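# Pull out nearest yellow rod, quarter-turn it, release

## Task

Take the yellow rod closest to the right arm, draw it outward to its full extent, rotate it ninety degrees so its player figures end up horizontal, then leave no part of either arm (wrist camera cables included) in contact with it.

## Robot and tools

Robot: two six-joint arms, left_arm and right_arm, each with a parallel two-finger gripper and a fisheye wrist camera (cam_left_wrist, cam_right_wrist, both 672x504). The left arm sits on the +y side.

Frames: the scene frame has its origin at table-top height midway between the two nominal bases, +x pointing out over the table, +z up. Calibrated bases in the scene frame: left_arm at (-0.028, +0.289, +0.027) m, right_arm at (-0.040, -0.349, +0.007) m, each yawed very slightly, z up. Each arm reports its hand pose (end_effector_position in metres, end_effector_quat_wxyz) in its own base frame. Reported hand positions can be wrong by a few cm, more at long reach. The fingers point along the gripper's +z and close along its y; the reported hand point lies between the pads about 1 cm short of the fingertips.

Joint order (used in every row and every per-joint list): wrist pitch (joint4), shoulder (joint2), wrist yaw (joint5), wrist roll (joint6), elbow (joint3), waist (joint1). Stated ranges in rad: waist -2.618..3.054, shoulder 0..3.142, elbow 0..3.142, wrist pitch -1.571..1.571, wrist yaw -1.571..1.571, wrist roll -2.094..2.094. True ends may differ by up to 0.059 rad.

A row is one flat list of 14 numbers, each in [-1, 1]: left_arm's six joint numbers in the order above plus its opening, then the same seven for right_arm. Both arms always appear even if one stays put. Joint numbers are scaled offsets, not poses: 1.0 equals 2.224 rad for waist, shoulder and elbow, and 8.485 rad for the three wrist joints. They count from the Joint targets that stand when the action (or move) begins, not from the previous row, so sending the same offset again moves the joint further. Zero for all six joints re-commands the current targets. The opening number is absolute: +1 fully open, -1 closed; between those, fingers go to where grip_measured would read that value. To keep a gripper unchanged, resend its current command (0 means half-closed, not 'no change').

Tools:
- execute_actions(actions, cameras): actions is a list of actions; each action is a list of up to 15 rows, one row per 1/30 s control step; a short action repeats its last row to fill 15 steps. An empty list just reports state. An action asking a joint more than 0.059 rad beyond its range is rejected for both arms; a malformed action or a bad first action rejects the whole call.
- move(target, speed, blend, opening_speed, blocking, cameras): target is one 14-number row or a list of up to 15 rows, every one an offset from the same starting Joint targets. All joints move in synchrony. speed is the peak rad/s of the joint with the longest way to go, 0.01 to 12.57, default 0.5 (one value or one per target). blend (rad) rounds corners between listed targets. opening_speed (scale units per second, at least 0.2) ramps the grippers; use a low value to close gently. blocking=false returns after about 0.5 s while the move continues. Moves do not avoid obstacles or the other arm.
- wait(seconds 0 to 10): lets time pass holding the last command.
- stop(): brakes a running move.
- zoom_image(camera, region=[x0,y0,x1,y1] pixels, max 504x504) on the latest image of cam_left_wrist or cam_right_wrist.
- read_manual(section): URDF licence text only.
- finished_scene(scene: 1 to 3): ends the scene, irreversibly.

Result lines: Joint positions (rad, plus finger-pad gap in m, 0.094 when fully open) and Joint velocities (rad/s, m/s; 'within noise' when still); Joint targets (the base for your next offsets); Tool commands; grip_measured (opening on the command scale, a little wide when empty, narrower than a gripped hard part); Joint torques (N m, positive toward larger angle, includes arm weight; entries 2, 5, 6 flip sign beyond ±28); step readings of joint angles for execute_actions calls. 'joint sent to its limit' means a joint was clamped at its end. 'joint command not followed' means the clearance check altered or held some targets. A move adds a 'move:' line: done, off_target (resting more than 0.035 rad from target), moving, held, or fault, plus limits=held if steps were withheld. Neither done nor off_target tells you about contact.

Motion limits: each target may lead its measured angle by at most 0.339 rad (big joints) or 2.2 rad (wrist); if targets would put the hand over 200 mm from where it is, that arm's targets are scaled back. Large displacements may take several actions; tiny ones may not start. After being blocked, an arm keeps pushing until you command its targets back past its measured angles.

Cameras: calibration (fisheye K, distortion, pose) is supplied; wrist camera poses follow their arm's joints and may lag while moving.

Cautions: avoid dropping or flinging things, slamming, hard collisions and strong pushes; never let the grippers hit or pinch each other, which can end the scene. Holding loads, staying stretched out or pushing against something heats motors: MOTOR HOT appears at 75 °C, at 90 °C an OVER-TEMPERATURE FAULT folds that arm and disables it, at 100 °C it goes limp. Finish with the gripper open and clear of the rod, since a camera cable touching it counts as contact.

Each tool is called after "Emit:" by a JSON object that holds its "api" and its "payload", one argument or row to a line.

## Session

Emit:
{"api": "execute_actions", "payload": {
  "actions": []
}}

Scene clock: 0.00 s.
left_arm: end_effector_position=(+0.4007, +0.0076, +0.1253) grip_measured=+1.000 end_effector_quat_wxyz=(+0.625, -0.028, +0.778, +0.057) | right_arm: end_effector_position=(+0.3999, -0.0295, +0.1148) grip_measured=+1.000 end_effector_quat_wxyz=(+0.608, +0.063, +0.791, -0.024)
Joint names: [wrist pitch, shoulder, wrist yaw, wrist roll, elbow, waist]
Joint positions: left_arm=[0.966 1.539 -0.191 0.014 0.356 -0.068 0.094] | right_arm=[0.914 1.54 0.071 0.059 0.363 -0.045 0.094]
Joint velocities: within noise
Joint torques (N m): no reading
Heat: left arm: 47 °C; right arm: 43 °C.
Joint targets: left_arm=[0.959 1.536 -0.192 0.014 0.359 -0.068] | right_arm=[0.904 1.537 0.071 0.060 0.366 -0.045]
Tool commands: left_gripper/opening=+1.0 right_gripper/opening=+1.0

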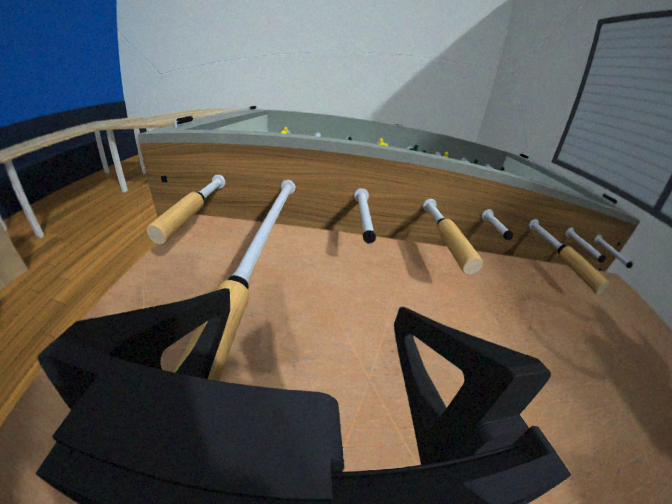

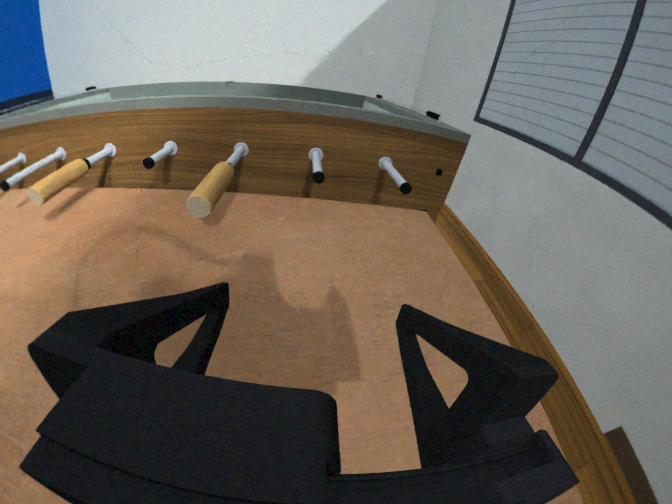

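Emit:
{"api": "zoom_image", "payload": {
  "camera": "cam_left_wrist",
  "region": [200, 90, 520, 270]
}}

Emit:
{"api": "zoom_image", "payload": {
  "camera": "cam_right_wrist",
  "region": [0, 70, 480, 230]
}}

Scaled by 1.575 from the camera's 672x504 image, which has a finer 960x720 frame.

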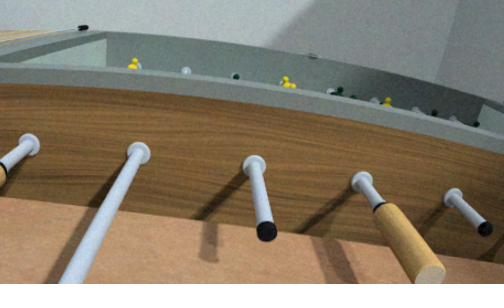

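Scaled by 1.050 from the camera's 672x504 image, which has a finer 960x720 frame.

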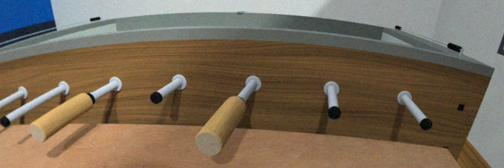

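Emit:
{"api": "move", "payload": {
  "target": [0,0,0,0,0,0,1,0.05902,0.3751,0.02225,-0.1921,0.26996,0.13705,0.1],
  "speed": 1.2
}}

Scene clock: 99.07 s.
left_arm: end_effector_position=(+0.4007, +0.0076, +0.1253) grip_measured=+1.000 end_effector_quat_wxyz=(+0.625, -0.028, +0.778, +0.057) | right_arm: end_effector_position=(+0.5414, +0.0966, +0.0657) grip_measured=+0.102 end_effector_quat_wxyz=(+0.488, -0.511, +0.506, -0.494)
Joint names: [wrist pitch, shoulder, wrist yaw, wrist roll, elbow, waist]
Joint positions: left_arm=[0.966 1.539 -0.191 0.014 0.356 -0.068 0.094] | right_arm=[1.369 2.352 0.257 -1.573 0.947 0.257 0.052]
Joint velocities: within noise
Joint torques (N m): left_arm=[1.85 -6.38 -0.03 0.01 5.3 -0.03] | right_arm=[2.05 -8.18 0.06 0.03 5.6 0.25]
Heat: left arm: 45 °C; right arm: 44 °C.
Joint targets: left_arm=[0.959 1.536 -0.192 0.014 0.359 -0.068] | right_arm=[1.405 2.372 0.260 -1.570 0.966 0.260]
move: off_target (right_arm); right_arm: the wrist pitch is farthest, 0.036 rad from its target
camera_calibration:
cam_right_wrist: T_world_to_cam=[[-0.0152101, 0.189187, 0.981823, -0.0838322], [-0.393272, -0.903927, 0.168085, 0.321873], [0.919296, -0.383567, 0.0881508, -0.34862], [0, 0, 0, 1]] pos_world=[0.445794, 0.173091, 0.0589375]

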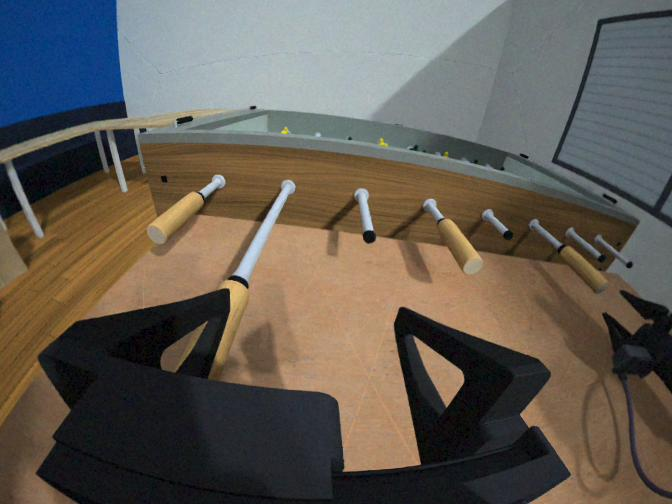

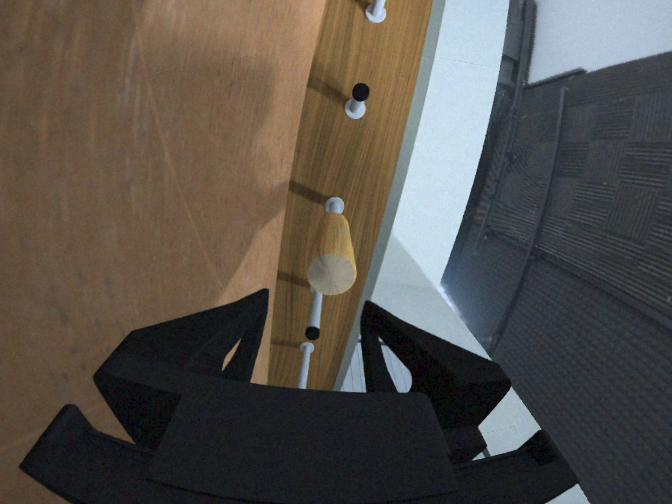

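Emit:
{"api": "move", "payload": {
  "target": [0,0,0,0,0,0,1,-0.01591,0.05126,-0.00354,0,0.12635,-0.01349,0.2],
  "speed": 0.4,
  "cameras": ["cam_right_wrist"]
}}

Scene clock: 119.30 s.
left_arm: end_effector_position=(+0.4007, +0.0076, +0.1253) grip_measured=+1.000 end_effector_quat_wxyz=(+0.625, -0.028, +0.778, +0.057) | right_arm: end_effector_position=(+0.5985, +0.1016, +0.0838) grip_measured=+0.198 end_effector_quat_wxyz=(+0.511, -0.486, +0.493, -0.510)
Joint names: [wrist pitch, shoulder, wrist yaw, wrist roll, elbow, waist]
Joint positions: left_arm=[0.966 1.539 -0.191 0.014 0.356 -0.068 0.094] | right_arm=[1.278 2.46 0.243 -1.574 1.225 0.237 0.056]
Joint velocities: within noise
Joint torques (N m): left_arm=[1.85 -6.35 -0.04 0.01 5.38 -0.09] | right_arm=[1.66 -9.13 -0.11 0.05 6.71 -0.62]
Heat: left arm: 45 °C; right arm: 47 °C.
Joint targets: left_arm=[0.959 1.536 -0.192 0.014 0.359 -0.068] | right_arm=[1.270 2.486 0.230 -1.570 1.248 0.230]
move: done
camera_calibration:
cam_right_wrist: T_world_to_cam=[[-0.0890293, 0.171349, 0.98118, -0.0556999], [-0.40953, -0.904269, 0.120758, 0.359499], [0.907942, -0.391072, 0.150679, -0.398409], [0, 0, 0, 1]] pos_world=[0.503999, 0.178822, 0.071271]
Images, in order (width x height): cam_right_wrist 672x504.

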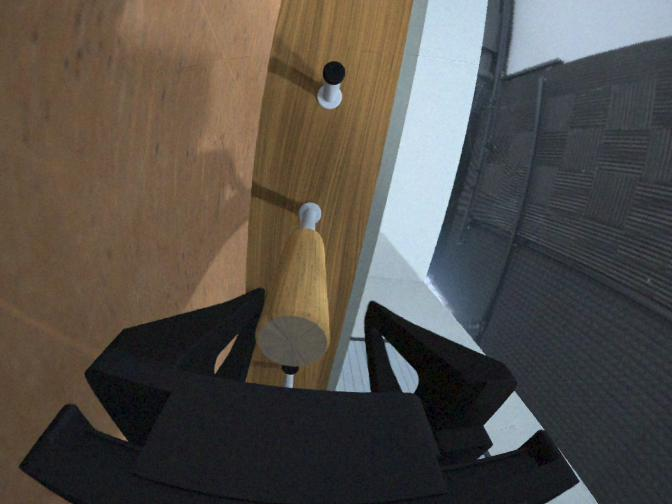

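Emit:
{"api": "move", "payload": {
  "target": [0,0,0,0,0,0,1,-0.00471,0.002,-0.0012,0,0,-0.0036,0.2],
  "speed": 0.3,
  "cameras": ["cam_right_wrist"]
}}

Scene clock: 131.03 s.
left_arm: end_effector_position=(+0.4007, +0.0076, +0.1253) grip_measured=+1.000 end_effector_quat_wxyz=(+0.625, -0.028, +0.778, +0.057) | right_arm: end_effector_position=(+0.5992, +0.0986, +0.0718) grip_measured=+0.198 end_effector_quat_wxyz=(+0.498, -0.500, +0.500, -0.502)
Joint names: [wrist pitch, shoulder, wrist yaw, wrist roll, elbow, waist]
Joint positions: left_arm=[0.966 1.539 -0.191 0.014 0.356 -0.068 0.094] | right_arm=[1.24 2.465 0.233 -1.574 1.225 0.229 0.056]
Joint velocities: within noise
Joint torques (N m): left_arm=[1.84 -6.37 -0.05 0 5.35 -0.06] | right_arm=[1.62 -9.18 -0.1 0.05 6.69 -0.64]
Heat: left arm: 45 °C; right arm: 46 °C.
Joint targets: left_arm=[0.959 1.536 -0.192 0.014 0.359 -0.068] | right_arm=[1.230 2.490 0.220 -1.570 1.248 0.222]
move: done
camera_calibration:
cam_right_wrist: T_world_to_cam=[[-0.0489196, 0.181074, 0.982252, -0.0683121], [-0.402243, -0.903725, 0.146565, 0.352307], [0.914225, -0.387934, 0.117046, -0.4002], [0, 0, 0, 1]] pos_world=[0.504244, 0.175507, 0.0623057]
Images, in order (width x height): cam_right_wrist 672x504.

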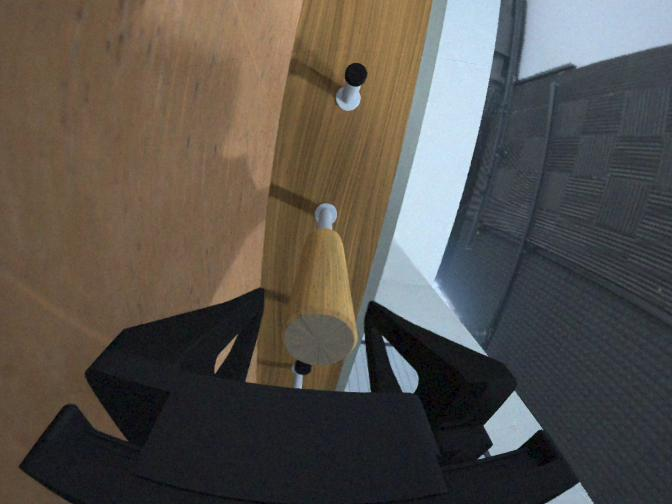

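Emit:
{"api": "move", "payload": {
  "target": [0,0,0,0,0,0,1,0,0,0,0,0,0,-0.5],
  "opening_speed": 0.6,
  "cameras": ["cam_right_wrist"]
}}

Scene clock: 138.57 s.
left_arm: end_effector_position=(+0.4007, +0.0076, +0.1253) grip_measured=+1.000 end_effector_quat_wxyz=(+0.625, -0.028, +0.778, +0.057) | right_arm: end_effector_position=(+0.5996, +0.0987, +0.0733) grip_measured=-0.305 end_effector_quat_wxyz=(+0.500, -0.498, +0.499, -0.503)
Joint names: [wrist pitch, shoulder, wrist yaw, wrist roll, elbow, waist]
Joint positions: left_arm=[0.966 1.539 -0.191 0.014 0.356 -0.068 0.094] | right_arm=[1.244 2.465 0.233 -1.574 1.227 0.229 0.033]
Joint velocities: within noise
Joint torques (N m): left_arm=[1.83 -6.35 -0.05 0 5.3 -0.05] | right_arm=[1.6 -9.18 -0.1 0.05 6.54 -0.64]
Heat: left arm: 45 °C; right arm: 46 °C.
Joint targets: left_arm=[0.959 1.536 -0.192 0.014 0.359 -0.068] | right_arm=[1.230 2.490 0.220 -1.570 1.247 0.222]
move: done
camera_calibration:
cam_right_wrist: T_world_to_cam=[[-0.0537748, 0.180282, 0.982144, -0.0667898], [-0.402632, -0.903982, 0.14389, 0.352811], [0.913781, -0.387705, 0.121199, -0.400739], [0, 0, 0, 1]] pos_world=[0.504649, 0.175607, 0.0634005]
Images, in order (width x height): cam_right_wrist 672x504.

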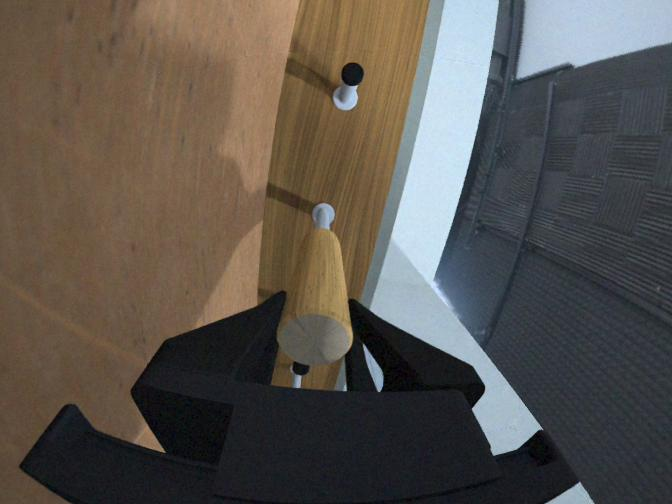

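Emit:
{"api": "move", "payload": {
  "target": [0,0,0,0,0,0,1,0,0,0,0.1865,0,0,-0.5],
  "speed": 1.0
}}

Scene clock: 146.90 s.
left_arm: end_effector_position=(+0.4007, +0.0076, +0.1253) grip_measured=+1.000 end_effector_quat_wxyz=(+0.625, -0.028, +0.778, +0.057) | right_arm: end_effector_position=(+0.5996, +0.0994, +0.0735) grip_measured=-0.306 end_effector_quat_wxyz=(+0.709, -0.005, +0.705, -0.005)
Joint names: [wrist pitch, shoulder, wrist yaw, wrist roll, elbow, waist]
Joint positions: left_arm=[0.966 1.539 -0.191 0.014 0.356 -0.068 0.094] | right_arm=[1.244 2.465 0.229 -0.015 1.227 0.229 0.033]
Joint velocities: within noise
Joint torques (N m): left_arm=[1.82 -6.39 -0.05 0 5.33 -0.06] | right_arm=[1.59 -9.18 -0.06 0.29 6.53 -0.62]
Heat: left arm: 45 °C; right arm: 46 °C.
Joint targets: left_arm=[0.959 1.536 -0.192 0.014 0.359 -0.068] | right_arm=[1.230 2.490 0.220 0.012 1.247 0.222]
move: done
camera_calibration:
cam_right_wrist: T_world_to_cam=[[-0.0498912, -0.980282, 0.191203, 0.104032], [-0.393264, -0.156694, -0.905975, 0.350645], [0.918071, -0.120393, -0.377692, -0.392925], [0, 0, 0, 1]] pos_world=[0.50382, 0.109619, 0.149379]

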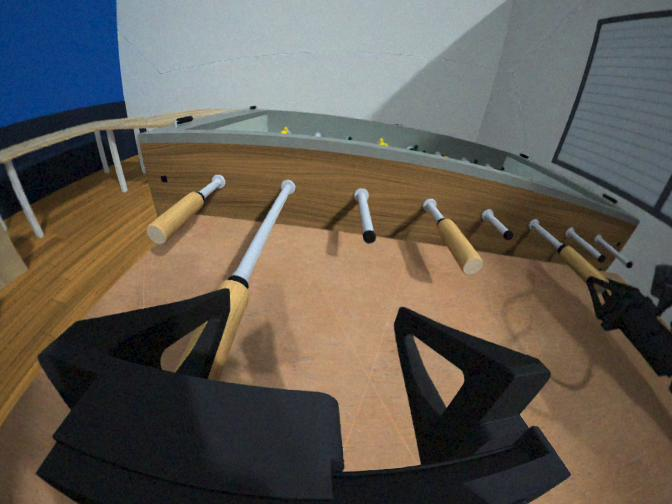

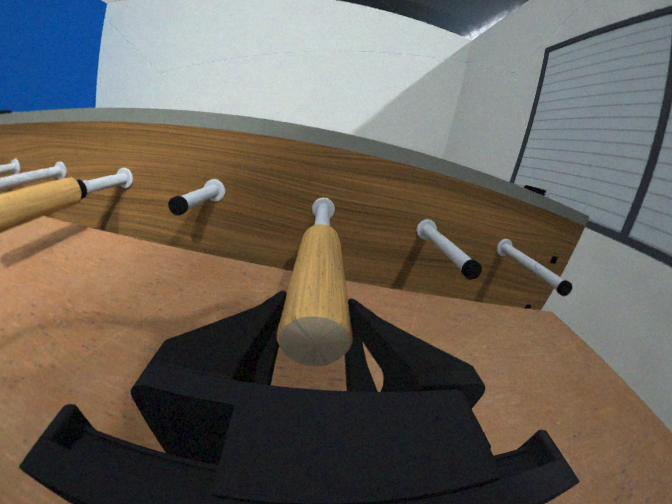

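Emit:
{"api": "move", "payload": {
  "target": [
    [0,0,0,0,0,0,1,0.01839,-0.04227,0.00474,0,-0.10656,0.01718,-0.5],
    [0,0,0,0,0,0,1,0.01285,-0.12005,0.00931,0,-0.20818,0.03462,-0.5]
  ],
  "speed": 0.25,
  "blend": 0.05,
  "cameras": ["cam_left_wrist","cam_right_wrist"]
}}

Scene clock: 179.43 s.
left_arm: end_effector_position=(+0.4007, +0.0076, +0.1253) grip_measured=+1.000 end_effector_quat_wxyz=(+0.625, -0.028, +0.778, +0.057) | right_arm: end_effector_position=(+0.5084, +0.1001, +0.0701) grip_measured=-0.306 end_effector_quat_wxyz=(+0.680, -0.006, +0.733, -0.007)
Joint names: [wrist pitch, shoulder, wrist yaw, wrist roll, elbow, waist]
Joint positions: left_arm=[0.966 1.539 -0.191 0.014 0.356 -0.068 0.094] | right_arm=[1.366 2.246 0.293 0.003 0.802 0.292 0.033]
Joint velocities: within noise
Joint torques (N m): left_arm=[1.84 -6.38 -0.04 0.01 5.35 -0.02] | right_arm=[1.49 -10.77 0.11 0.1 2.63 0.64]
Heat: left arm: 44 °C; right arm: 45 °C.
Joint targets: left_arm=[0.959 1.536 -0.192 0.014 0.359 -0.068] | right_arm=[1.339 2.223 0.299 0.013 0.785 0.299]
move: done
camera_calibration:
cam_right_wrist: T_world_to_cam=[[-0.036054, -0.979046, 0.200422, 0.0930625], [-0.46601, -0.160941, -0.870019, 0.346766], [0.884045, -0.124766, -0.450443, -0.28762], [0, 0, 0, 1]] pos_world=[0.419221, 0.111036, 0.153485]

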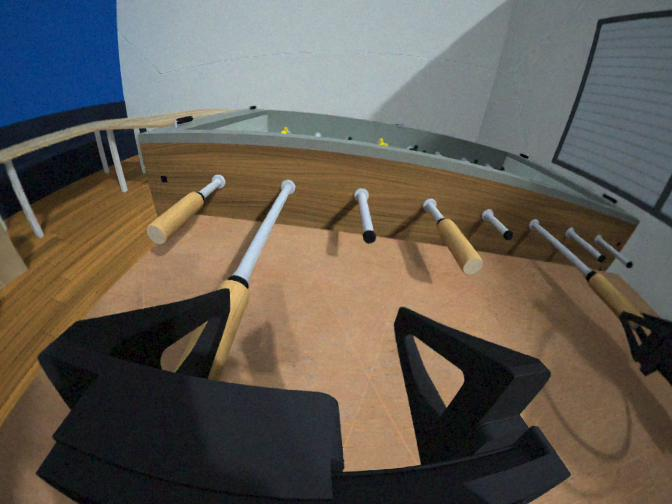

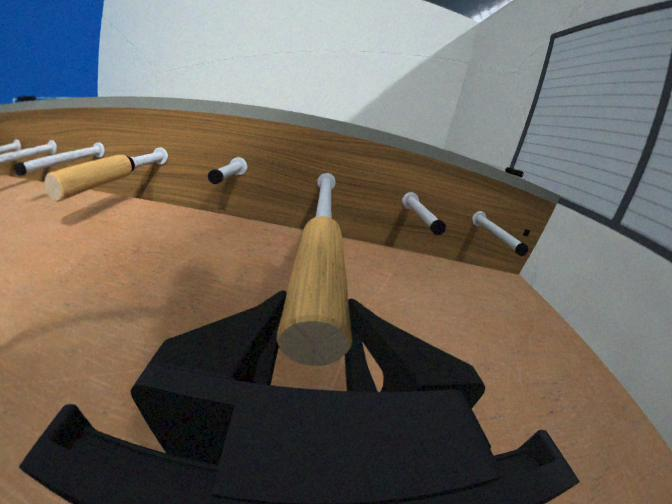

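Emit:
{"api": "move", "payload": {
  "target": [0,0,0,0,0,0,1,-0.00613,-0.0418,0.00291,0,-0.0436,0.0111,-0.5],
  "speed": 0.25,
  "cameras": ["cam_left_wrist"]
}}

Emit:
{"api": "move", "payload": {
  "target": [0,0,0,0,0,0,1,-0.00613,-0.0418,0.00291,0,-0.0436,0.0111,-0.5],
  "speed": 0.25,
  "cameras": ["cam_right_wrist"]
}}

Scene clock: 196.13 s.
left_arm: end_effector_position=(+0.4007, +0.0076, +0.1253) grip_measured=+1.000 end_effector_quat_wxyz=(+0.625, -0.028, +0.778, +0.057) | right_arm: end_effector_position=(+0.4843, +0.1008, +0.0695) grip_measured=-0.306 end_effector_quat_wxyz=(+0.658, -0.013, +0.752, -0.015)
Joint names: [wrist pitch, shoulder, wrist yaw, wrist roll, elbow, waist]
Joint positions: left_arm=[0.966 1.539 -0.191 0.014 0.356 -0.068 0.094] | right_arm=[1.311 2.154 0.32 0.004 0.704 0.317 0.033]
Joint velocities: within noise
Joint torques (N m): left_arm=[1.84 -6.34 -0.04 0.01 5.29 -0.02] | right_arm=[1.51 -10.11 0.11 0.09 2.7 0.68]
Heat: left arm: 44 °C; right arm: 46 °C.
Joint targets: left_arm=[0.959 1.536 -0.192 0.014 0.359 -0.068] | right_arm=[1.287 2.130 0.323 0.012 0.688 0.324]
move: done
Images, in order (width x height): cam_left_wrist 672x504.

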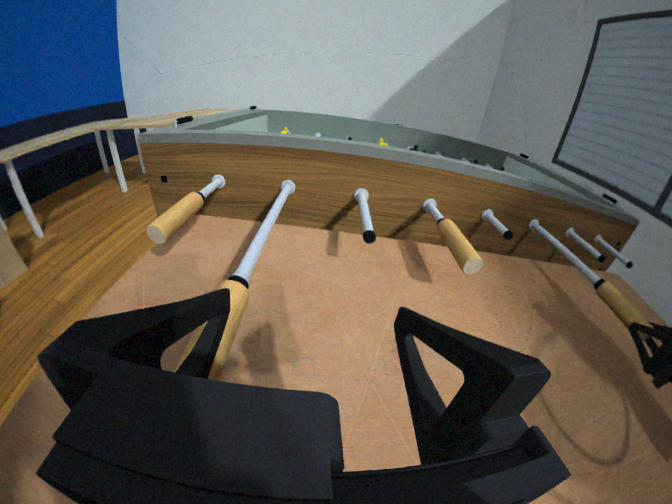

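Scene clock: 196.93 s.
left_arm: end_effector_position=(+0.4007, +0.0076, +0.1253) grip_measured=+1.000 end_effector_quat_wxyz=(+0.625, -0.028, +0.778, +0.057) | right_arm: end_effector_position=(+0.4671, +0.1024, +0.0707) grip_measured=-0.306 end_effector_quat_wxyz=(+0.641, -0.021, +0.767, -0.019)
Joint names: [wrist pitch, shoulder, wrist yaw, wrist roll, elbow, waist]
Joint positions: left_arm=[0.966 1.539 -0.191 0.014 0.356 -0.068 0.094] | right_arm=[1.247 2.074 0.332 0.006 0.64 0.336 0.033]
Joint velocities: within noise
Joint torques (N m): left_arm=[1.83 -6.37 -0.05 0.02 5.35 -0.02] | right_arm=[1.66 -10.66 0.26 0.08 0.43 1.16]
Heat: left arm: 44 °C; right arm: 46 °C.
Joint targets: left_arm=[0.959 1.536 -0.192 0.014 0.359 -0.068] | right_arm=[1.235 2.037 0.348 0.012 0.590 0.348]
move: off_target (right_arm); right_arm: the elbow is farthest, 0.049 rad from its target
camera_calibration:
cam_right_wrist: T_world_to_cam=[[-0.0092991, -0.971303, 0.237662, 0.0777253], [-0.550969, -0.193363, -0.811816, 0.3672], [0.834474, -0.138493, -0.53336, -0.220058], [0, 0, 0, 1]] pos_world=[0.386672, 0.116021, 0.162256]
Images, in order (width x height): cam_right_wrist 672x504.

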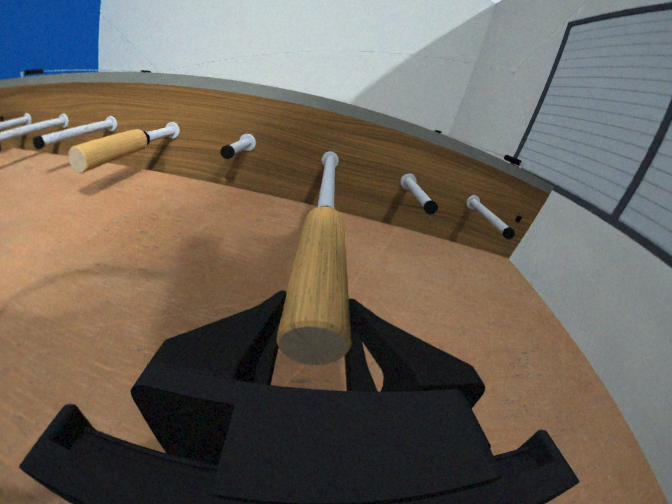

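Emit:
{"api": "move", "payload": {
  "target": [0,0,0,0,0,0,1,-0.0055,-0.029,0.0022,0,-0.0216,0.0084,-0.5],
  "speed": 0.25,
  "cameras": ["cam_left_wrist","cam_right_wrist"]
}}

Scene clock: 205.13 s.
left_arm: end_effector_position=(+0.4007, +0.0076, +0.1253) grip_measured=+1.000 end_effector_quat_wxyz=(+0.625, -0.028, +0.778, +0.057) | right_arm: end_effector_position=(+0.4646, +0.1016, +0.0717) grip_measured=-0.306 end_effector_quat_wxyz=(+0.630, -0.024, +0.776, -0.022)
Joint names: [wrist pitch, shoulder, wrist yaw, wrist roll, elbow, waist]
Joint positions: left_arm=[0.966 1.539 -0.191 0.014 0.356 -0.068 0.094] | right_arm=[1.18 2.034 0.332 0.007 0.635 0.336 0.033]
Joint velocities: within noise
Joint torques (N m): left_arm=[1.85 -6.35 -0.05 0.01 5.34 -0.05] | right_arm=[1.79 -12.66 0.47 0.07 -2.7 2.82]
Heat: left arm: 44 °C; right arm: 46 °C.
Joint targets: left_arm=[0.959 1.536 -0.192 0.014 0.359 -0.068] | right_arm=[1.188 1.972 0.367 0.013 0.542 0.367]
move: off_target (right_arm); right_arm: the elbow is farthest, 0.093 rad from its target
camera_calibration:
cam_right_wrist: T_world_to_cam=[[-0.00186931, -0.968949, 0.247254, 0.0723489], [-0.574859, -0.201275, -0.793111, 0.377056], [0.81825, -0.143619, -0.556633, -0.207832], [0, 0, 0, 1]] pos_world=[0.386948, 0.116146, 0.165473]

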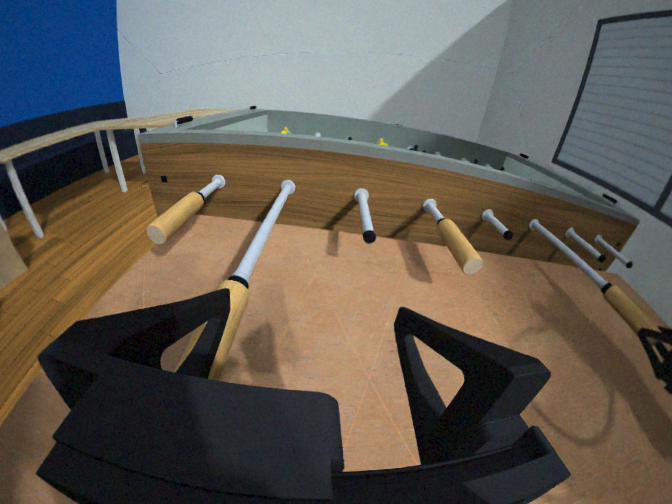

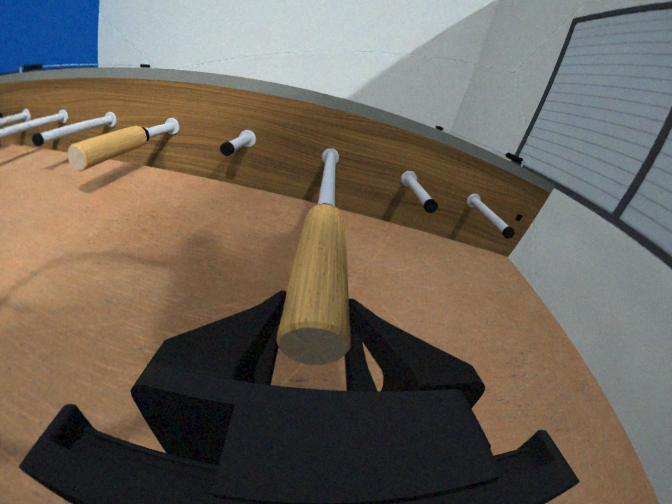

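Emit:
{"api": "move", "payload": {
  "target": [
    [0,0,0,0,0,0,1,-0.0015,0.03,-0.0042,0,0.042,-0.0145,-0.5],
    [0,0,0,0,0,0,1,-0.0015,0.03,-0.0042,0,0.042,-0.0145,0.7]
  ],
  "speed": 0.4,
  "opening_speed": 1.5,
  "cameras": ["cam_right_wrist"]
}}

Scene clock: 220.33 s.
left_arm: end_effector_position=(+0.4007, +0.0076, +0.1253) grip_measured=+1.000 end_effector_quat_wxyz=(+0.625, -0.028, +0.778, +0.057) | right_arm: end_effector_position=(+0.4677, +0.1028, +0.0734) grip_measured=+0.698 end_effector_quat_wxyz=(+0.631, -0.023, +0.775, -0.020)
Joint names: [wrist pitch, shoulder, wrist yaw, wrist roll, elbow, waist]
Joint positions: left_arm=[0.966 1.539 -0.191 0.014 0.356 -0.068 0.094] | right_arm=[1.171 2.036 0.331 0.01 0.649 0.336 0.08]
Joint velocities: within noise
Joint torques (N m): left_arm=[1.85 -6.35 -0.05 0.02 5.33 -0.08] | right_arm=[1.75 -7.28 0.09 0.03 3.28 -0.05]
Heat: left arm: 44 °C; right arm: 48 °C.
Joint targets: left_arm=[0.959 1.536 -0.192 0.014 0.359 -0.068] | right_arm=[1.175 2.039 0.331 0.012 0.636 0.335]
move: done
camera_calibration:
cam_right_wrist: T_world_to_cam=[[-0.00253472, -0.970075, 0.242792, 0.0738822], [-0.572674, -0.197629, -0.795605, 0.379151], [0.819779, -0.141057, -0.555036, -0.210329], [0, 0, 0, 1]] pos_world=[0.389741, 0.116934, 0.166977]
Images, in order (width x height): cam_right_wrist 672x504.

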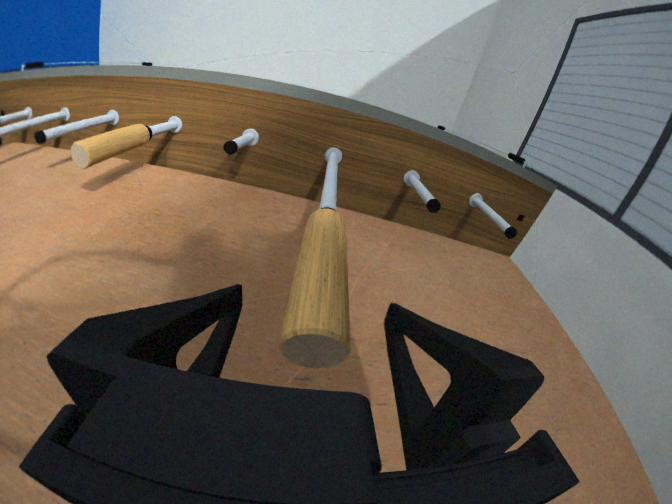

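Emit:
{"api": "move", "payload": {
  "target": [0,0,0,0,0,0,1,-0.0145,-0.1075,0.0088,0,-0.1016,0.0337,0.7],
  "speed": 0.5
}}

Scene clock: 228.83 s.
left_arm: end_effector_position=(+0.4007, +0.0076, +0.1253) grip_measured=+1.000 end_effector_quat_wxyz=(+0.625, -0.028, +0.778, +0.057) | right_arm: end_effector_position=(+0.4028, +0.0968, +0.0689) grip_measured=+0.698 end_effector_quat_wxyz=(+0.592, -0.041, +0.804, -0.043)
Joint names: [wrist pitch, shoulder, wrist yaw, wrist roll, elbow, waist]
Joint positions: left_arm=[0.966 1.539 -0.191 0.014 0.356 -0.068 0.094] | right_arm=[1.064 1.816 0.405 0.01 0.424 0.404 0.08]
Joint velocities: within noise
Joint torques (N m): left_arm=[1.84 -6.37 -0.05 0.02 5.33 -0.08] | right_arm=[1.6 -7.01 0.12 0.03 3.08 0.59]
Heat: left arm: 44 °C; right arm: 46 °C.
Joint targets: left_arm=[0.959 1.536 -0.192 0.014 0.359 -0.068] | right_arm=[1.052 1.800 0.406 0.012 0.410 0.410]
move: done
camera_calibration:
cam_right_wrist: T_world_to_cam=[[0.0206536, -0.954206, 0.298438, 0.0541966], [-0.646814, -0.240369, -0.723778, 0.366381], [0.762368, -0.178085, -0.622158, -0.129115], [0, 0, 0, 1]] pos_world=[0.334294, 0.116788, 0.168674]

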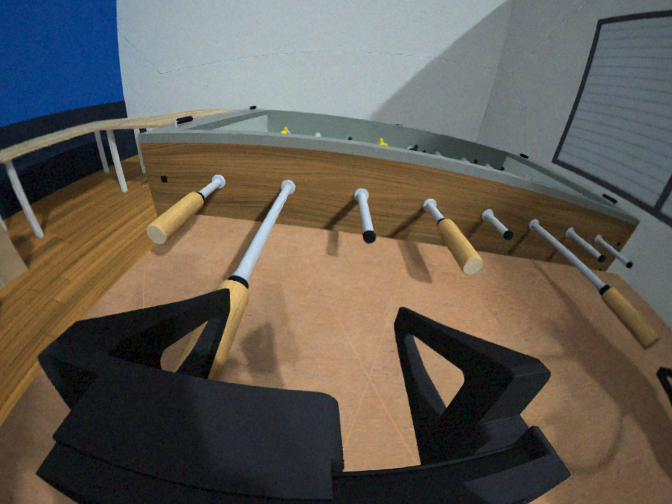

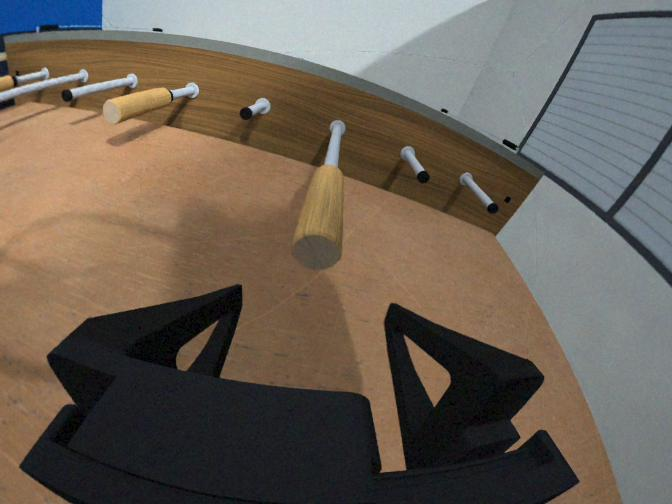

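Emit:
{"api": "finished_scene", "payload": {
  "scene": 1
}}

The scene is finished: the task was done.


## Next scene

The same job, from a new start.

Emit:
{"api": "execute_actions", "payload": {
  "actions": []
}}

Scene clock: 0.00 s.
left_arm: end_effector_position=(+0.3899, -0.0004, +0.1147) grip_measured=+1.000 end_effector_quat_wxyz=(+0.609, -0.026, +0.793, +0.006) | right_arm: end_effector_position=(+0.3960, -0.0474, +0.1154) grip_measured=+1.000 end_effector_quat_wxyz=(+0.595, +0.094, +0.794, -0.086)
Joint names: [wrist pitch, shoulder, wrist yaw, wrist roll, elbow, waist]
Joint positions: left_arm=[0.911 1.495 -0.08 -0.043 0.322 -0.04 0.094] | right_arm=[0.848 1.518 0.234 0.044 0.38 -0.018 0.094]
Joint velocities: within noise
Joint torques (N m): no reading
Heat: left arm: 42 °C; right arm: 40 °C.
Joint targets: left_arm=[0.899 1.493 -0.081 -0.042 0.324 -0.040] | right_arm=[0.837 1.515 0.234 0.045 0.383 -0.018]
Tool commands: left_gripper/opening=+1.0 right_gripper/opening=+1.0
camera_calibration:
cam_left_wrist: T_world_to_cam=[[0.0222135, -0.980285, 0.196335, -0.0420869], [-0.593611, -0.170951, -0.786385, 0.357186], [0.804446, -0.0990782, -0.585705, -0.125405], [0, 0, 0, 1]] pos_world=[0.313846, 0.00737939, 0.215698]
cam_right_wrist: T_world_to_cam=[[-0.244005, -0.947103, 0.208463, 0.0183839], [-0.655393, 0.00260904, -0.755284, 0.379511], [0.714788, -0.320918, -0.621361, -0.108823], [0, 0, 0, 1]] pos_world=[0.331, -0.0185021, 0.215188]

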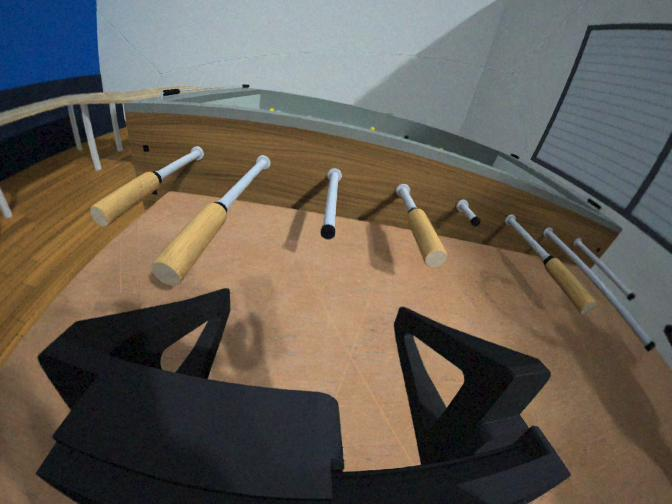

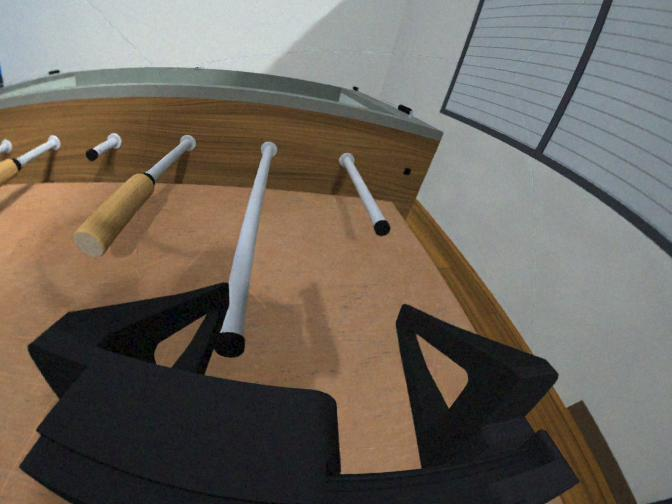

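Emit:
{"api": "move", "payload": {
  "target": [
    [0,0,0,0,0,0,1,0,-0.1214,0,0,0,0,0.3],
    [0,0,0,0,0,0,1,0.059,0.1866,0.04025,-0.184,0.1821,0.23224,0.3],
    [0,0,0,0,0,0,1,0.059,0.30917,0.04025,-0.184,0.1821,0.23224,0.3]
  ],
  "speed": 1.2,
  "blend": 0.08,
  "cameras": ["cam_right_wrist"]
}}

Scene clock: 66.10 s.
left_arm: end_effector_position=(+0.3899, -0.0004, +0.1147) grip_measured=+1.000 end_effector_quat_wxyz=(+0.609, -0.026, +0.793, +0.006) | right_arm: end_effector_position=(+0.4764, +0.1491, +0.0757) grip_measured=+0.302 end_effector_quat_wxyz=(-0.456, +0.502, -0.541, +0.496)
Joint names: [wrist pitch, shoulder, wrist yaw, wrist roll, elbow, waist]
Joint positions: left_arm=[0.911 1.495 -0.08 -0.043 0.322 -0.04 0.094] | right_arm=[1.311 2.197 0.572 -1.517 0.778 0.496 0.061]
Joint velocities: within noise
Joint torques (N m): left_arm=[1.87 -5.74 -0.02 0.01 5.33 -0.03] | right_arm=[1.94 -8.2 0.11 0.04 4.64 0.28]
Heat: left arm: 42 °C; right arm: 41 °C.
Joint targets: left_arm=[0.899 1.493 -0.081 -0.042 0.324 -0.040] | right_arm=[1.338 2.202 0.576 -1.516 0.788 0.499]
move: done
camera_calibration:
cam_right_wrist: T_world_to_cam=[[0.0541427, 0.179328, 0.982298, -0.136249], [-0.453798, -0.871863, 0.18418, 0.364959], [0.889458, -0.455737, 0.0341739, -0.240519], [0, 0, 0, 1]] pos_world=[0.386926, 0.233015, 0.0748385]
Images, in order (width x height): cam_right_wrist 672x504.

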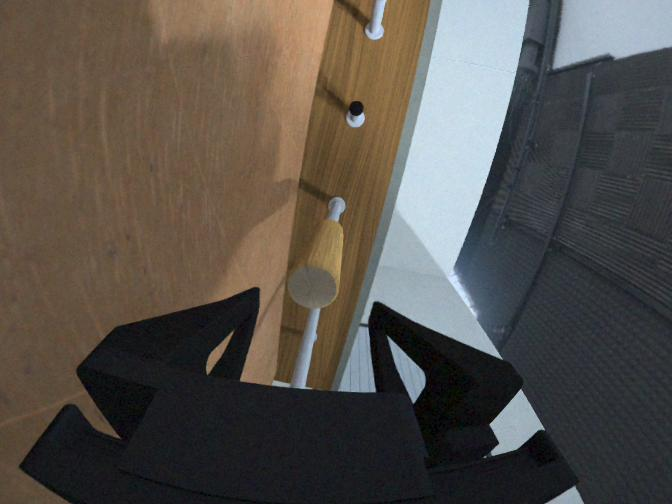

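Emit:
{"api": "move", "payload": {
  "target": [0,0,0,0,0,0,1,0.01061,0.08678,-0.00949,-0.00636,0.09263,-0.03642,0.3],
  "speed": 0.4,
  "cameras": ["cam_right_wrist"]
}}

Scene clock: 76.33 s.
left_arm: end_effector_position=(+0.3899, -0.0004, +0.1147) grip_measured=+1.000 end_effector_quat_wxyz=(+0.609, -0.026, +0.793, +0.006) | right_arm: end_effector_position=(+0.5245, +0.1415, +0.0671) grip_measured=+0.302 end_effector_quat_wxyz=(+0.473, -0.483, +0.523, -0.520)
Joint names: [wrist pitch, shoulder, wrist yaw, wrist roll, elbow, waist]
Joint positions: left_arm=[0.911 1.495 -0.08 -0.043 0.322 -0.04 0.094] | right_arm=[1.387 2.374 0.508 -1.572 0.972 0.422 0.061]
Joint velocities: within noise
Joint torques (N m): left_arm=[1.88 -5.78 -0.03 0.01 5.33 -0.06] | right_arm=[2.07 -8.28 -0.07 0.03 5.63 -0.35]
Heat: left arm: 42 °C; right arm: 43 °C.
Joint targets: left_arm=[0.899 1.493 -0.081 -0.042 0.324 -0.040] | right_arm=[1.428 2.395 0.495 -1.570 0.994 0.418]
move: off_target (right_arm); right_arm: the wrist pitch is farthest, 0.041 rad from its target
camera_calibration:
cam_right_wrist: T_world_to_cam=[[-0.0200381, 0.188766, 0.981818, -0.091356], [-0.473175, -0.866864, 0.157008, 0.392968], [0.88074, -0.461426, 0.10669, -0.28603], [0, 0, 0, 1]] pos_world=[0.43603, 0.225913, 0.0585124]
Images, in order (width x height): cam_right_wrist 672x504.

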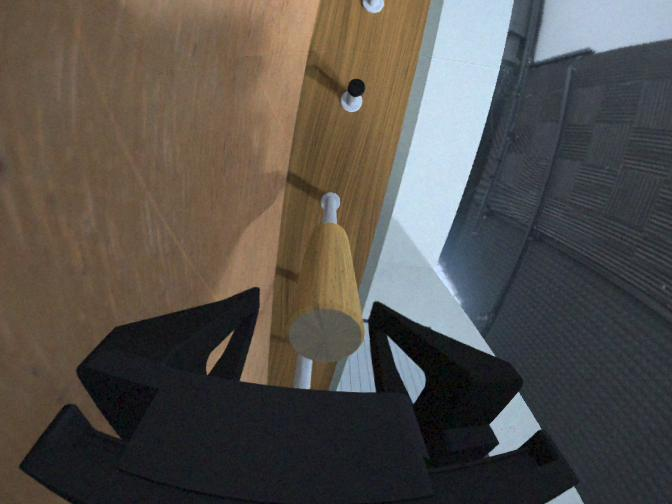

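Emit:
{"api": "move", "payload": {
  "target": [
    [0,0,0,0,0,0,1,0.0012,-0.003,0,0,0.001,0.001,0.3],
    [0,0,0,0,0,0,1,0.0012,-0.003,0,0,0.001,0.001,-0.5]
  ],
  "opening_speed": 0.7,
  "cameras": ["cam_right_wrist"]
}}

Scene clock: 83.77 s.
left_arm: end_effector_position=(+0.3899, -0.0004, +0.1147) grip_measured=+1.000 end_effector_quat_wxyz=(+0.609, -0.026, +0.793, +0.006) | right_arm: end_effector_position=(+0.5252, +0.1419, +0.0718) grip_measured=-0.304 end_effector_quat_wxyz=(+0.479, -0.477, +0.520, -0.522)
Joint names: [wrist pitch, shoulder, wrist yaw, wrist roll, elbow, waist]
Joint positions: left_arm=[0.911 1.495 -0.08 -0.043 0.322 -0.04 0.094] | right_arm=[1.403 2.374 0.507 -1.573 0.975 0.422 0.033]
Joint velocities: within noise
Joint torques (N m): left_arm=[1.88 -5.75 -0.03 0.01 5.33 -0.03] | right_arm=[2.01 -8.79 -0.09 0.03 5.59 -0.14]
Heat: left arm: 42 °C; right arm: 44 °C.
Joint targets: left_arm=[0.899 1.493 -0.081 -0.042 0.324 -0.040] | right_arm=[1.438 2.389 0.495 -1.570 0.996 0.420]
move: done; target 2's new numbers were sent with right_arm's wrist pitch 0.042 rad from that target
camera_calibration:
cam_right_wrist: T_world_to_cam=[[-0.0374859, 0.181702, 0.982639, -0.0858755], [-0.475098, -0.868328, 0.14244, 0.395206], [0.879134, -0.46151, 0.118876, -0.286995], [0, 0, 0, 1]] pos_world=[0.436849, 0.226321, 0.0622083]
Images, in order (width x height): cam_right_wrist 672x504.

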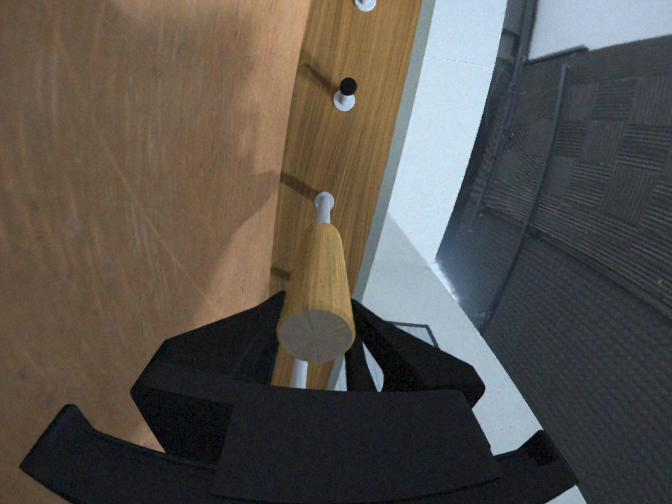

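Emit:
{"api": "move", "payload": {
  "target": [
    [0,0,0,0,0,0,1,0,0,0,0.18798,0,0,-0.5],
    [0,0,0,0,0,0,1,-0.01744,-0.06835,0.00731,0.19358,-0.07599,0.02698,-0.5],
    [0,0,0,0,0,0,1,-0.03052,-0.1286,0.01285,0.20082,-0.13152,0.05148,-0.5]
  ],
  "speed": [1.0,0.3,0.2],
  "blend": 0.03,
  "cameras": ["cam_right_wrist","cam_left_wrist"]
}}

Scene clock: 112.63 s.
left_arm: end_effector_position=(+0.3899, -0.0004, +0.1147) grip_measured=+1.000 end_effector_quat_wxyz=(+0.609, -0.026, +0.793, +0.006) | right_arm: end_effector_position=(+0.4577, +0.1517, +0.0651) grip_measured=-0.306 end_effector_quat_wxyz=(+0.642, +0.025, +0.765, -0.029)
Joint names: [wrist pitch, shoulder, wrist yaw, wrist roll, elbow, waist]
Joint positions: left_arm=[0.911 1.495 -0.08 -0.043 0.322 -0.04 0.094] | right_arm=[1.197 2.128 0.594 0.106 0.721 0.526 0.033]
Joint velocities: within noise
Joint torques (N m): left_arm=[1.88 -5.75 -0.04 0.02 5.39 -0.03] | right_arm=[1.52 -10.26 0.23 0.32 2.71 0.76]
Heat: left arm: 42 °C; right arm: 45 °C.
Joint targets: left_arm=[0.899 1.493 -0.081 -0.042 0.324 -0.040] | right_arm=[1.179 2.103 0.604 0.134 0.704 0.535]
move: done
camera_calibration:
cam_left_wrist: T_world_to_cam=[[0.0222135, -0.980285, 0.196335, -0.0420869], [-0.593611, -0.170951, -0.786385, 0.357186], [0.804446, -0.0990782, -0.585705, -0.125405], [0, 0, 0, 1]] pos_world=[0.313846, 0.00737939, 0.215698]
cam_right_wrist: T_world_to_cam=[[-0.0918647, -0.976088, 0.197011, 0.167993], [-0.559787, -0.113003, -0.820895, 0.359448], [0.823528, -0.185696, -0.536021, -0.196012], [0, 0, 0, 1]] pos_world=[0.378069, 0.168196, 0.156906]

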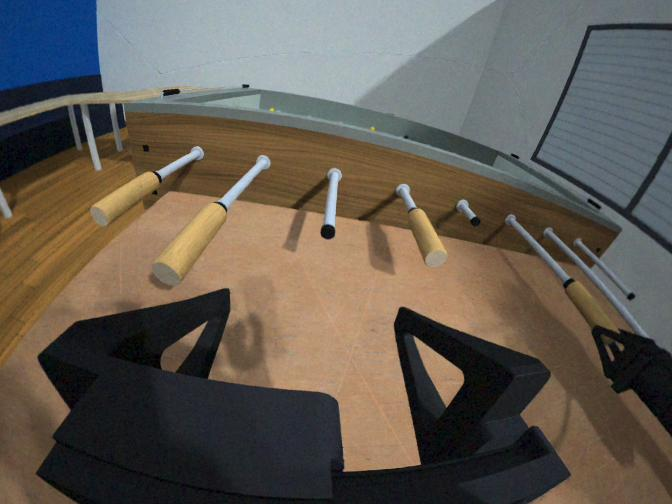

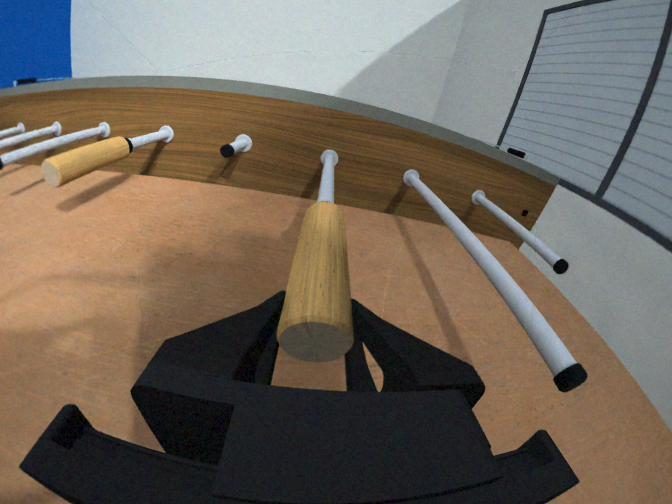

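Emit:
{"api": "move", "payload": {
  "target": [0,0,0,0,0,0,1,-0.00566,-0.03957,0.0046,0.0047,-0.036,0.02023,-0.5],
  "speed": 0.2,
  "cameras": ["cam_right_wrist"]
}}

Scene clock: 120.10 s.
left_arm: end_effector_position=(+0.3899, -0.0004, +0.1147) grip_measured=+1.000 end_effector_quat_wxyz=(+0.609, -0.026, +0.793, +0.006) | right_arm: end_effector_position=(+0.4437, +0.1525, +0.0673) grip_measured=-0.306 end_effector_quat_wxyz=(+0.629, +0.027, +0.776, -0.027)
Joint names: [wrist pitch, shoulder, wrist yaw, wrist roll, elbow, waist]
Joint positions: left_arm=[0.911 1.495 -0.08 -0.043 0.322 -0.04 0.094] | right_arm=[1.129 2.061 0.609 0.14 0.677 0.548 0.033]
Joint velocities: within noise
Joint torques (N m): left_arm=[1.88 -5.75 -0.02 0.02 5.31 -0.09] | right_arm=[1.68 -11.62 0.5 0.34 0.24 2.85]
Heat: left arm: 42 °C; right arm: 45 °C.
Joint targets: left_arm=[0.899 1.493 -0.081 -0.042 0.324 -0.040] | right_arm=[1.131 2.015 0.643 0.174 0.624 0.579]
move: off_target (right_arm); right_arm: the elbow is farthest, 0.053 rad from its target
camera_calibration:
cam_right_wrist: T_world_to_cam=[[-0.0850856, -0.97773, 0.191846, 0.164608], [-0.586974, -0.106399, -0.802584, 0.363439], [0.805123, -0.180897, -0.564849, -0.173789], [0, 0, 0, 1]] pos_world=[0.367256, 0.168174, 0.161946]
Images, in order (width x height): cam_right_wrist 672x504.

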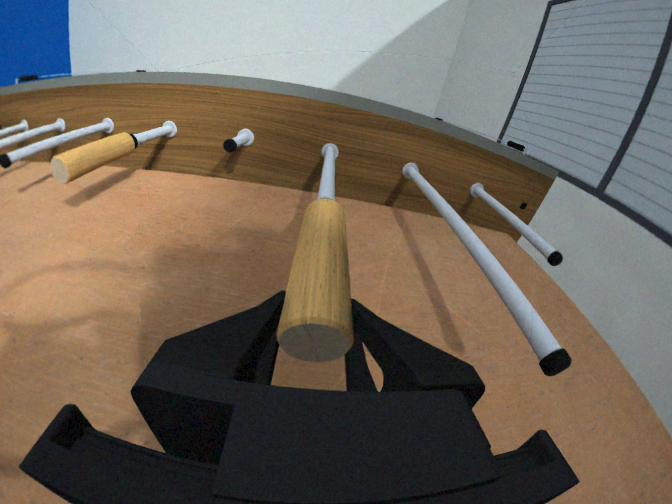

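Emit:
{"api": "move", "payload": {
  "target": [
    [0,0,0,0,0,0,1,0,0.0126,-0.0029,-0.0025,0.0148,-0.0099,-0.5],
    [0,0,0,0,0,0,1,0,0.0126,-0.0029,-0.0025,0.0148,-0.0099,0.6],
    [0,0,0,0,0,0,1,-0.01567,-0.0854,0.01214,0.0035,-0.067,0.0531,0.6]
  ],
  "speed": 0.4,
  "opening_speed": 1.5
}}

Scene clock: 135.20 s.
left_arm: end_effector_position=(+0.3899, -0.0004, +0.1147) grip_measured=+1.000 end_effector_quat_wxyz=(+0.609, -0.026, +0.793, +0.006) | right_arm: end_effector_position=(+0.3791, +0.1586, +0.0803) grip_measured=+0.598 end_effector_quat_wxyz=(+0.613, +0.013, +0.789, -0.038)
Joint names: [wrist pitch, shoulder, wrist yaw, wrist roll, elbow, waist]
Joint positions: left_arm=[0.911 1.495 -0.08 -0.043 0.322 -0.04 0.094] | right_arm=[1.012 1.841 0.741 0.186 0.491 0.691 0.075]
Joint velocities: within noise
Joint torques (N m): left_arm=[1.88 -5.78 -0.04 0.02 5.33 -0.08] | right_arm=[1.49 -7.39 0.24 0.18 2.95 0.62]
Heat: left arm: 41 °C; right arm: 45 °C.
Joint targets: left_arm=[0.899 1.493 -0.081 -0.042 0.324 -0.040] | right_arm=[0.998 1.825 0.746 0.203 0.475 0.697]
move: done
camera_calibration:
cam_left_wrist: T_world_to_cam=[[0.0222135, -0.980285, 0.196335, -0.0420869], [-0.593611, -0.170951, -0.786385, 0.357186], [0.804446, -0.0990782, -0.585705, -0.125405], [0, 0, 0, 1]] pos_world=[0.313846, 0.00737939, 0.215698]
cam_right_wrist: T_world_to_cam=[[-0.069812, -0.97098, 0.228745, 0.152752], [-0.61914, -0.137619, -0.773128, 0.351209], [0.782171, -0.195599, -0.591565, -0.100166], [0, 0, 0, 1]] pos_world=[0.306458, 0.17706, 0.177334]

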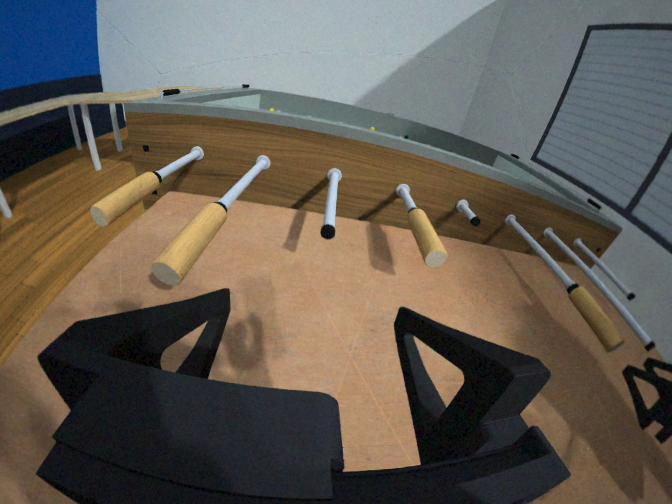

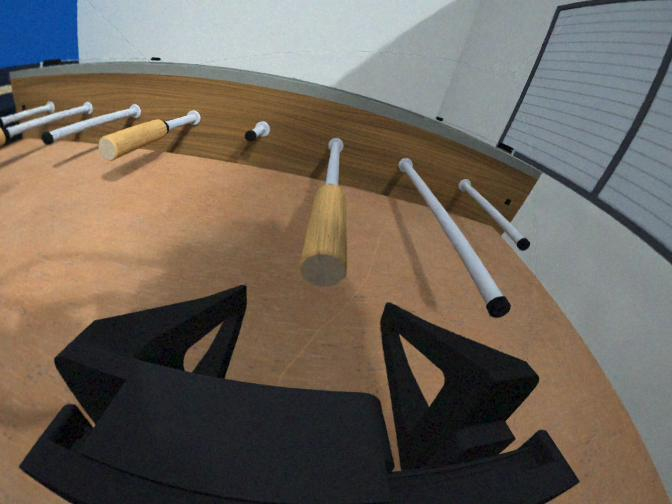

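Emit:
{"api": "finished_scene", "payload": {
  "scene": 2
}}

The scene is finished: the task was done.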